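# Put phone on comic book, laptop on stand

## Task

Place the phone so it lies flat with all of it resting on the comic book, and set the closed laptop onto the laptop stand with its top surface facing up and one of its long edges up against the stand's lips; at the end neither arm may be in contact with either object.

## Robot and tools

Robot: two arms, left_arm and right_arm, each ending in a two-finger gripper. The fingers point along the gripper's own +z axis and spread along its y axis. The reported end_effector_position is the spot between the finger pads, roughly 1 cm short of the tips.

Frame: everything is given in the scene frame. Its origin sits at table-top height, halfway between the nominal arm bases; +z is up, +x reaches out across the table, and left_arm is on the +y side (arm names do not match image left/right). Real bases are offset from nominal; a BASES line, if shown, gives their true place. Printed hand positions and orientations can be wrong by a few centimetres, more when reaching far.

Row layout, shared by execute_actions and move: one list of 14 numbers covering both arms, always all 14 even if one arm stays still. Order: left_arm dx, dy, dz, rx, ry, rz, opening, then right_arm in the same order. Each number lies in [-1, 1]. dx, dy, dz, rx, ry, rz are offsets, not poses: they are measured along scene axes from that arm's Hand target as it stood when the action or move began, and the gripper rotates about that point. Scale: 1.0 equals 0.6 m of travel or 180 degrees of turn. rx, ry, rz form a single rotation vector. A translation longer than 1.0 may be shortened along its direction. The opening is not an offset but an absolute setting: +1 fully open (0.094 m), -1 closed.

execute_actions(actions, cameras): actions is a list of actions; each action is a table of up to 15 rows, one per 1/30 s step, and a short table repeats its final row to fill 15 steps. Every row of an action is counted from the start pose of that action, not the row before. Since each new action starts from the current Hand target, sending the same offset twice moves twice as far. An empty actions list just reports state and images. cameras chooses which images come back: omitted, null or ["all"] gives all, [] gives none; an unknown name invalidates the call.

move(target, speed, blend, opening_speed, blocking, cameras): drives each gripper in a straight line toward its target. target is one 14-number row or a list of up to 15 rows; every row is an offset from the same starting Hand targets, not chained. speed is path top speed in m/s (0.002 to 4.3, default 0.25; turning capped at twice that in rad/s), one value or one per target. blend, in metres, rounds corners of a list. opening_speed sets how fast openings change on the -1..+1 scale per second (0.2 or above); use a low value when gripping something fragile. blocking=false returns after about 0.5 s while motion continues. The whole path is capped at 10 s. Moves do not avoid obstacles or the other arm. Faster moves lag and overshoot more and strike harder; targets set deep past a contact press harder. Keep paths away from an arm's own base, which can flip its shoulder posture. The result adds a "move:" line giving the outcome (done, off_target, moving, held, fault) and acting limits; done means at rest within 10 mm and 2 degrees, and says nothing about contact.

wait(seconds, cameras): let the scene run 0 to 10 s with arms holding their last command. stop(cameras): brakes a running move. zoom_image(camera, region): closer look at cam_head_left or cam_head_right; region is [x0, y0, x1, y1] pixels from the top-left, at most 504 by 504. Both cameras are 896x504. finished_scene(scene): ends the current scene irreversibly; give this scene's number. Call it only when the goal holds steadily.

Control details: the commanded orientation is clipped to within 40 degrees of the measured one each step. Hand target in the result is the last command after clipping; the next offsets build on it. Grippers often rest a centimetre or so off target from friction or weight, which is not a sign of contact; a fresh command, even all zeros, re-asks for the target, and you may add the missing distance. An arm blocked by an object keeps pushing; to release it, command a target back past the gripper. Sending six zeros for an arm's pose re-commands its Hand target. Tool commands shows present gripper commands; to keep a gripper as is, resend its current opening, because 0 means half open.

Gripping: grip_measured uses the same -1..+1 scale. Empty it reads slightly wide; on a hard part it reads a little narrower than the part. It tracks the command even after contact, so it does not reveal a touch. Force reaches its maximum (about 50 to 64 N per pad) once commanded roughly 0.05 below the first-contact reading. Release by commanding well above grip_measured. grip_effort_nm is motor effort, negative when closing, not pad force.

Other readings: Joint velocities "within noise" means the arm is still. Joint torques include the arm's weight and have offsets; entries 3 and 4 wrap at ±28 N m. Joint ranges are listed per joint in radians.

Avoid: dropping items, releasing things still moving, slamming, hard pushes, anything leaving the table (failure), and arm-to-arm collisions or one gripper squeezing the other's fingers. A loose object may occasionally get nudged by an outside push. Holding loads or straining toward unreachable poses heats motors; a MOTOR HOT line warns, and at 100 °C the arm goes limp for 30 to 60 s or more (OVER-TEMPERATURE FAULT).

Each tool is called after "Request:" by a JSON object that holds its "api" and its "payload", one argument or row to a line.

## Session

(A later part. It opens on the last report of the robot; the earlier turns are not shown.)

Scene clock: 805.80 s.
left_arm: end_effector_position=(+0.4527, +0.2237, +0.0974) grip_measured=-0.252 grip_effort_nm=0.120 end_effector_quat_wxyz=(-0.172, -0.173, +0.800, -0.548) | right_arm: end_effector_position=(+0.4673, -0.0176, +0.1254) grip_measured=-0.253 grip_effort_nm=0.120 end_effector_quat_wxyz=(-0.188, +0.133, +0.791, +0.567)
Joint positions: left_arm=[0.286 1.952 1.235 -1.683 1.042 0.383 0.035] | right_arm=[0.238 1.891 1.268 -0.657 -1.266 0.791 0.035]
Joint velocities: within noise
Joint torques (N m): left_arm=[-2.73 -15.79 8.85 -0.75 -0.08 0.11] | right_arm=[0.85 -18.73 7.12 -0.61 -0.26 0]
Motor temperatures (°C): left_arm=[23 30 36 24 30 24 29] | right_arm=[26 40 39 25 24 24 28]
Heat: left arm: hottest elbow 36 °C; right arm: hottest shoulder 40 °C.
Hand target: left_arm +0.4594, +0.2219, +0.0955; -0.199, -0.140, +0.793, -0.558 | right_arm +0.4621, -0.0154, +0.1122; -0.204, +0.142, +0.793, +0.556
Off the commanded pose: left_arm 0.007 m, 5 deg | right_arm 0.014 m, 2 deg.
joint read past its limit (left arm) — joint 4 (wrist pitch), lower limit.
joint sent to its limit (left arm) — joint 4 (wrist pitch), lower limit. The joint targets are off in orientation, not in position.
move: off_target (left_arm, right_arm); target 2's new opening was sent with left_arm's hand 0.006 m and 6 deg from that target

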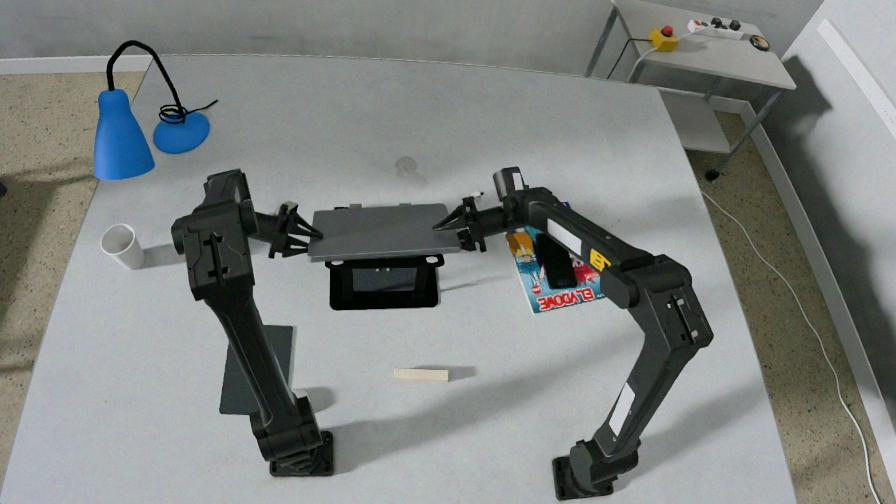

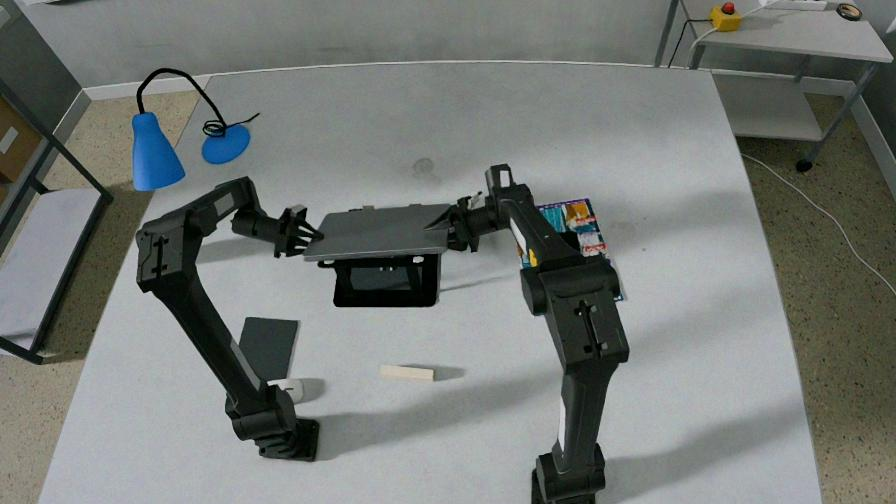

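Request:
{"api": "move", "payload": {
  "target": [
    [0,0,0,0,0,0,0.1,0.005,0,0.01,0,0,0,0.1],
    [0,0.16,0,0,0,0,0.1,0.005,-0.16,0.01,0,0,0,0.1],
    [0,0.16,0.2,0,0,0,0.1,0.005,-0.16,0.2,0,0,0,0.1]
  ],
  "speed": 0.06,
  "opening_speed": 0.4
}}

Request:
{"api": "zoom_image", "payload": {
  "camera": "cam_head_left",
  "region": [250, 130, 530, 330]
}}

Request:
{"api": "zoom_image", "payload": {
  "camera": "cam_head_right",
  "region": [250, 130, 530, 330]
}}

Scene clock: 814.90 s.
left_arm: end_effector_position=(+0.4466, +0.3042, +0.1936) grip_measured=+0.098 grip_effort_nm=0.105 end_effector_quat_wxyz=(-0.071, -0.248, +0.827, -0.500) | right_arm: end_effector_position=(+0.4508, -0.1083, +0.2081) grip_measured=+0.099 grip_effort_nm=0.061 end_effector_quat_wxyz=(-0.231, +0.158, +0.788, +0.549)
Joint positions: left_arm=[0.462 1.693 1.269 -1.683 0.965 0.193 0.052] | right_arm=[0.073 1.845 1.442 -1.546 -1.252 0.201 0.052]
Joint velocities: within noise
Joint torques (N m): left_arm=[-0.79 -16.5 13.34 -0.38 0.52 -0.05] | right_arm=[-0.21 -21.19 11.12 -0.72 -0.44 0.04]
Motor temperatures (°C): left_arm=[23 30 35 24 30 24 28] | right_arm=[26 40 39 25 24 24 27]
Heat: left arm: hottest elbow 35 °C; right arm: hottest shoulder 40 °C.
Hand target: left_arm +0.4593, +0.3180, +0.2155; -0.199, -0.140, +0.793, -0.558 | right_arm +0.4652, -0.1115, +0.2324; -0.204, +0.142, +0.793, +0.556
Off the commanded pose: left_arm 0.029 m, 21 deg | right_arm 0.028 m, 4 deg.
joint read past its limit (left arm) — joint 4 (wrist pitch), lower limit.
joint sent to its limit (left arm) — joint 4 (wrist pitch), lower limit. The joint targets are off in orientation, not in position.
move: off_target (left_arm, right_arm)

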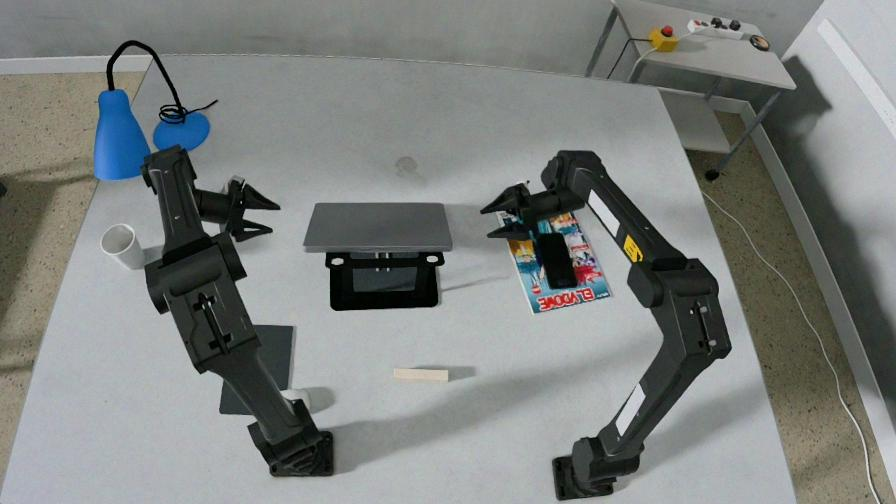

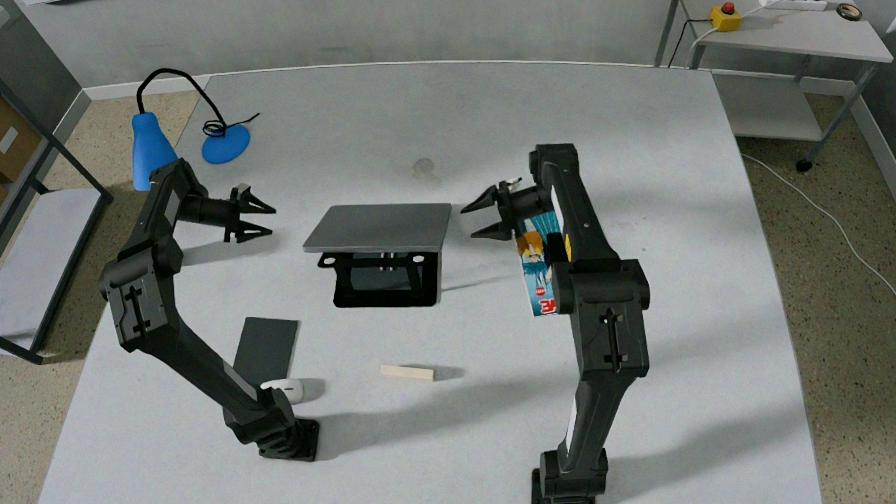

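Scaled by 1.800.

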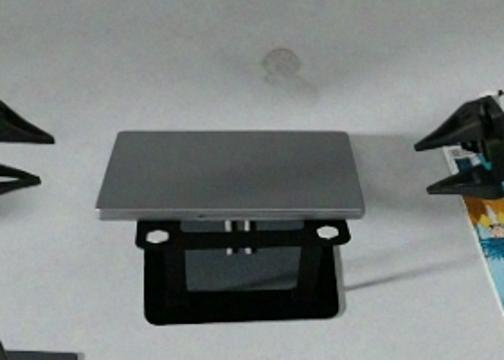

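Scaled by 1.800.

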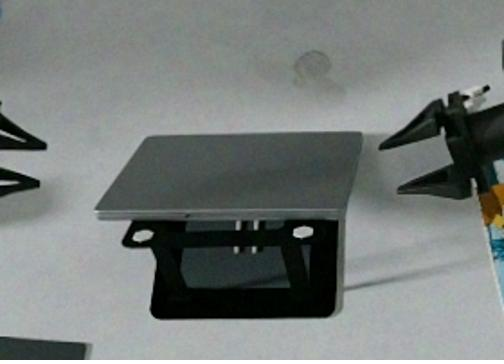

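Request:
{"api": "zoom_image", "payload": {
  "camera": "cam_head_left",
  "region": [295, 190, 465, 285]
}}

Request:
{"api": "zoom_image", "payload": {
  "camera": "cam_head_right",
  "region": [295, 190, 465, 285]
}}

Scaled by 2.965.

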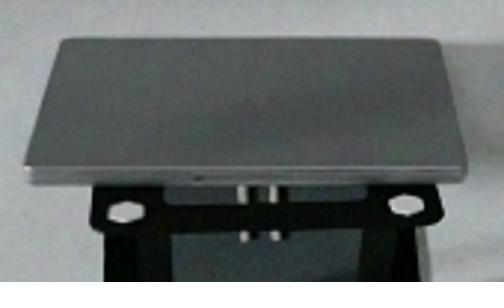

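Scaled by 2.965.

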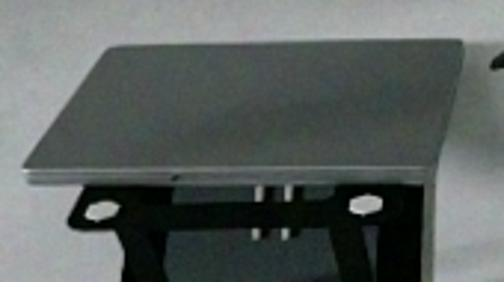

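Request:
{"api": "finished_scene", "payload": {
  "scene": 1
}}

The scene is finished: the task was done.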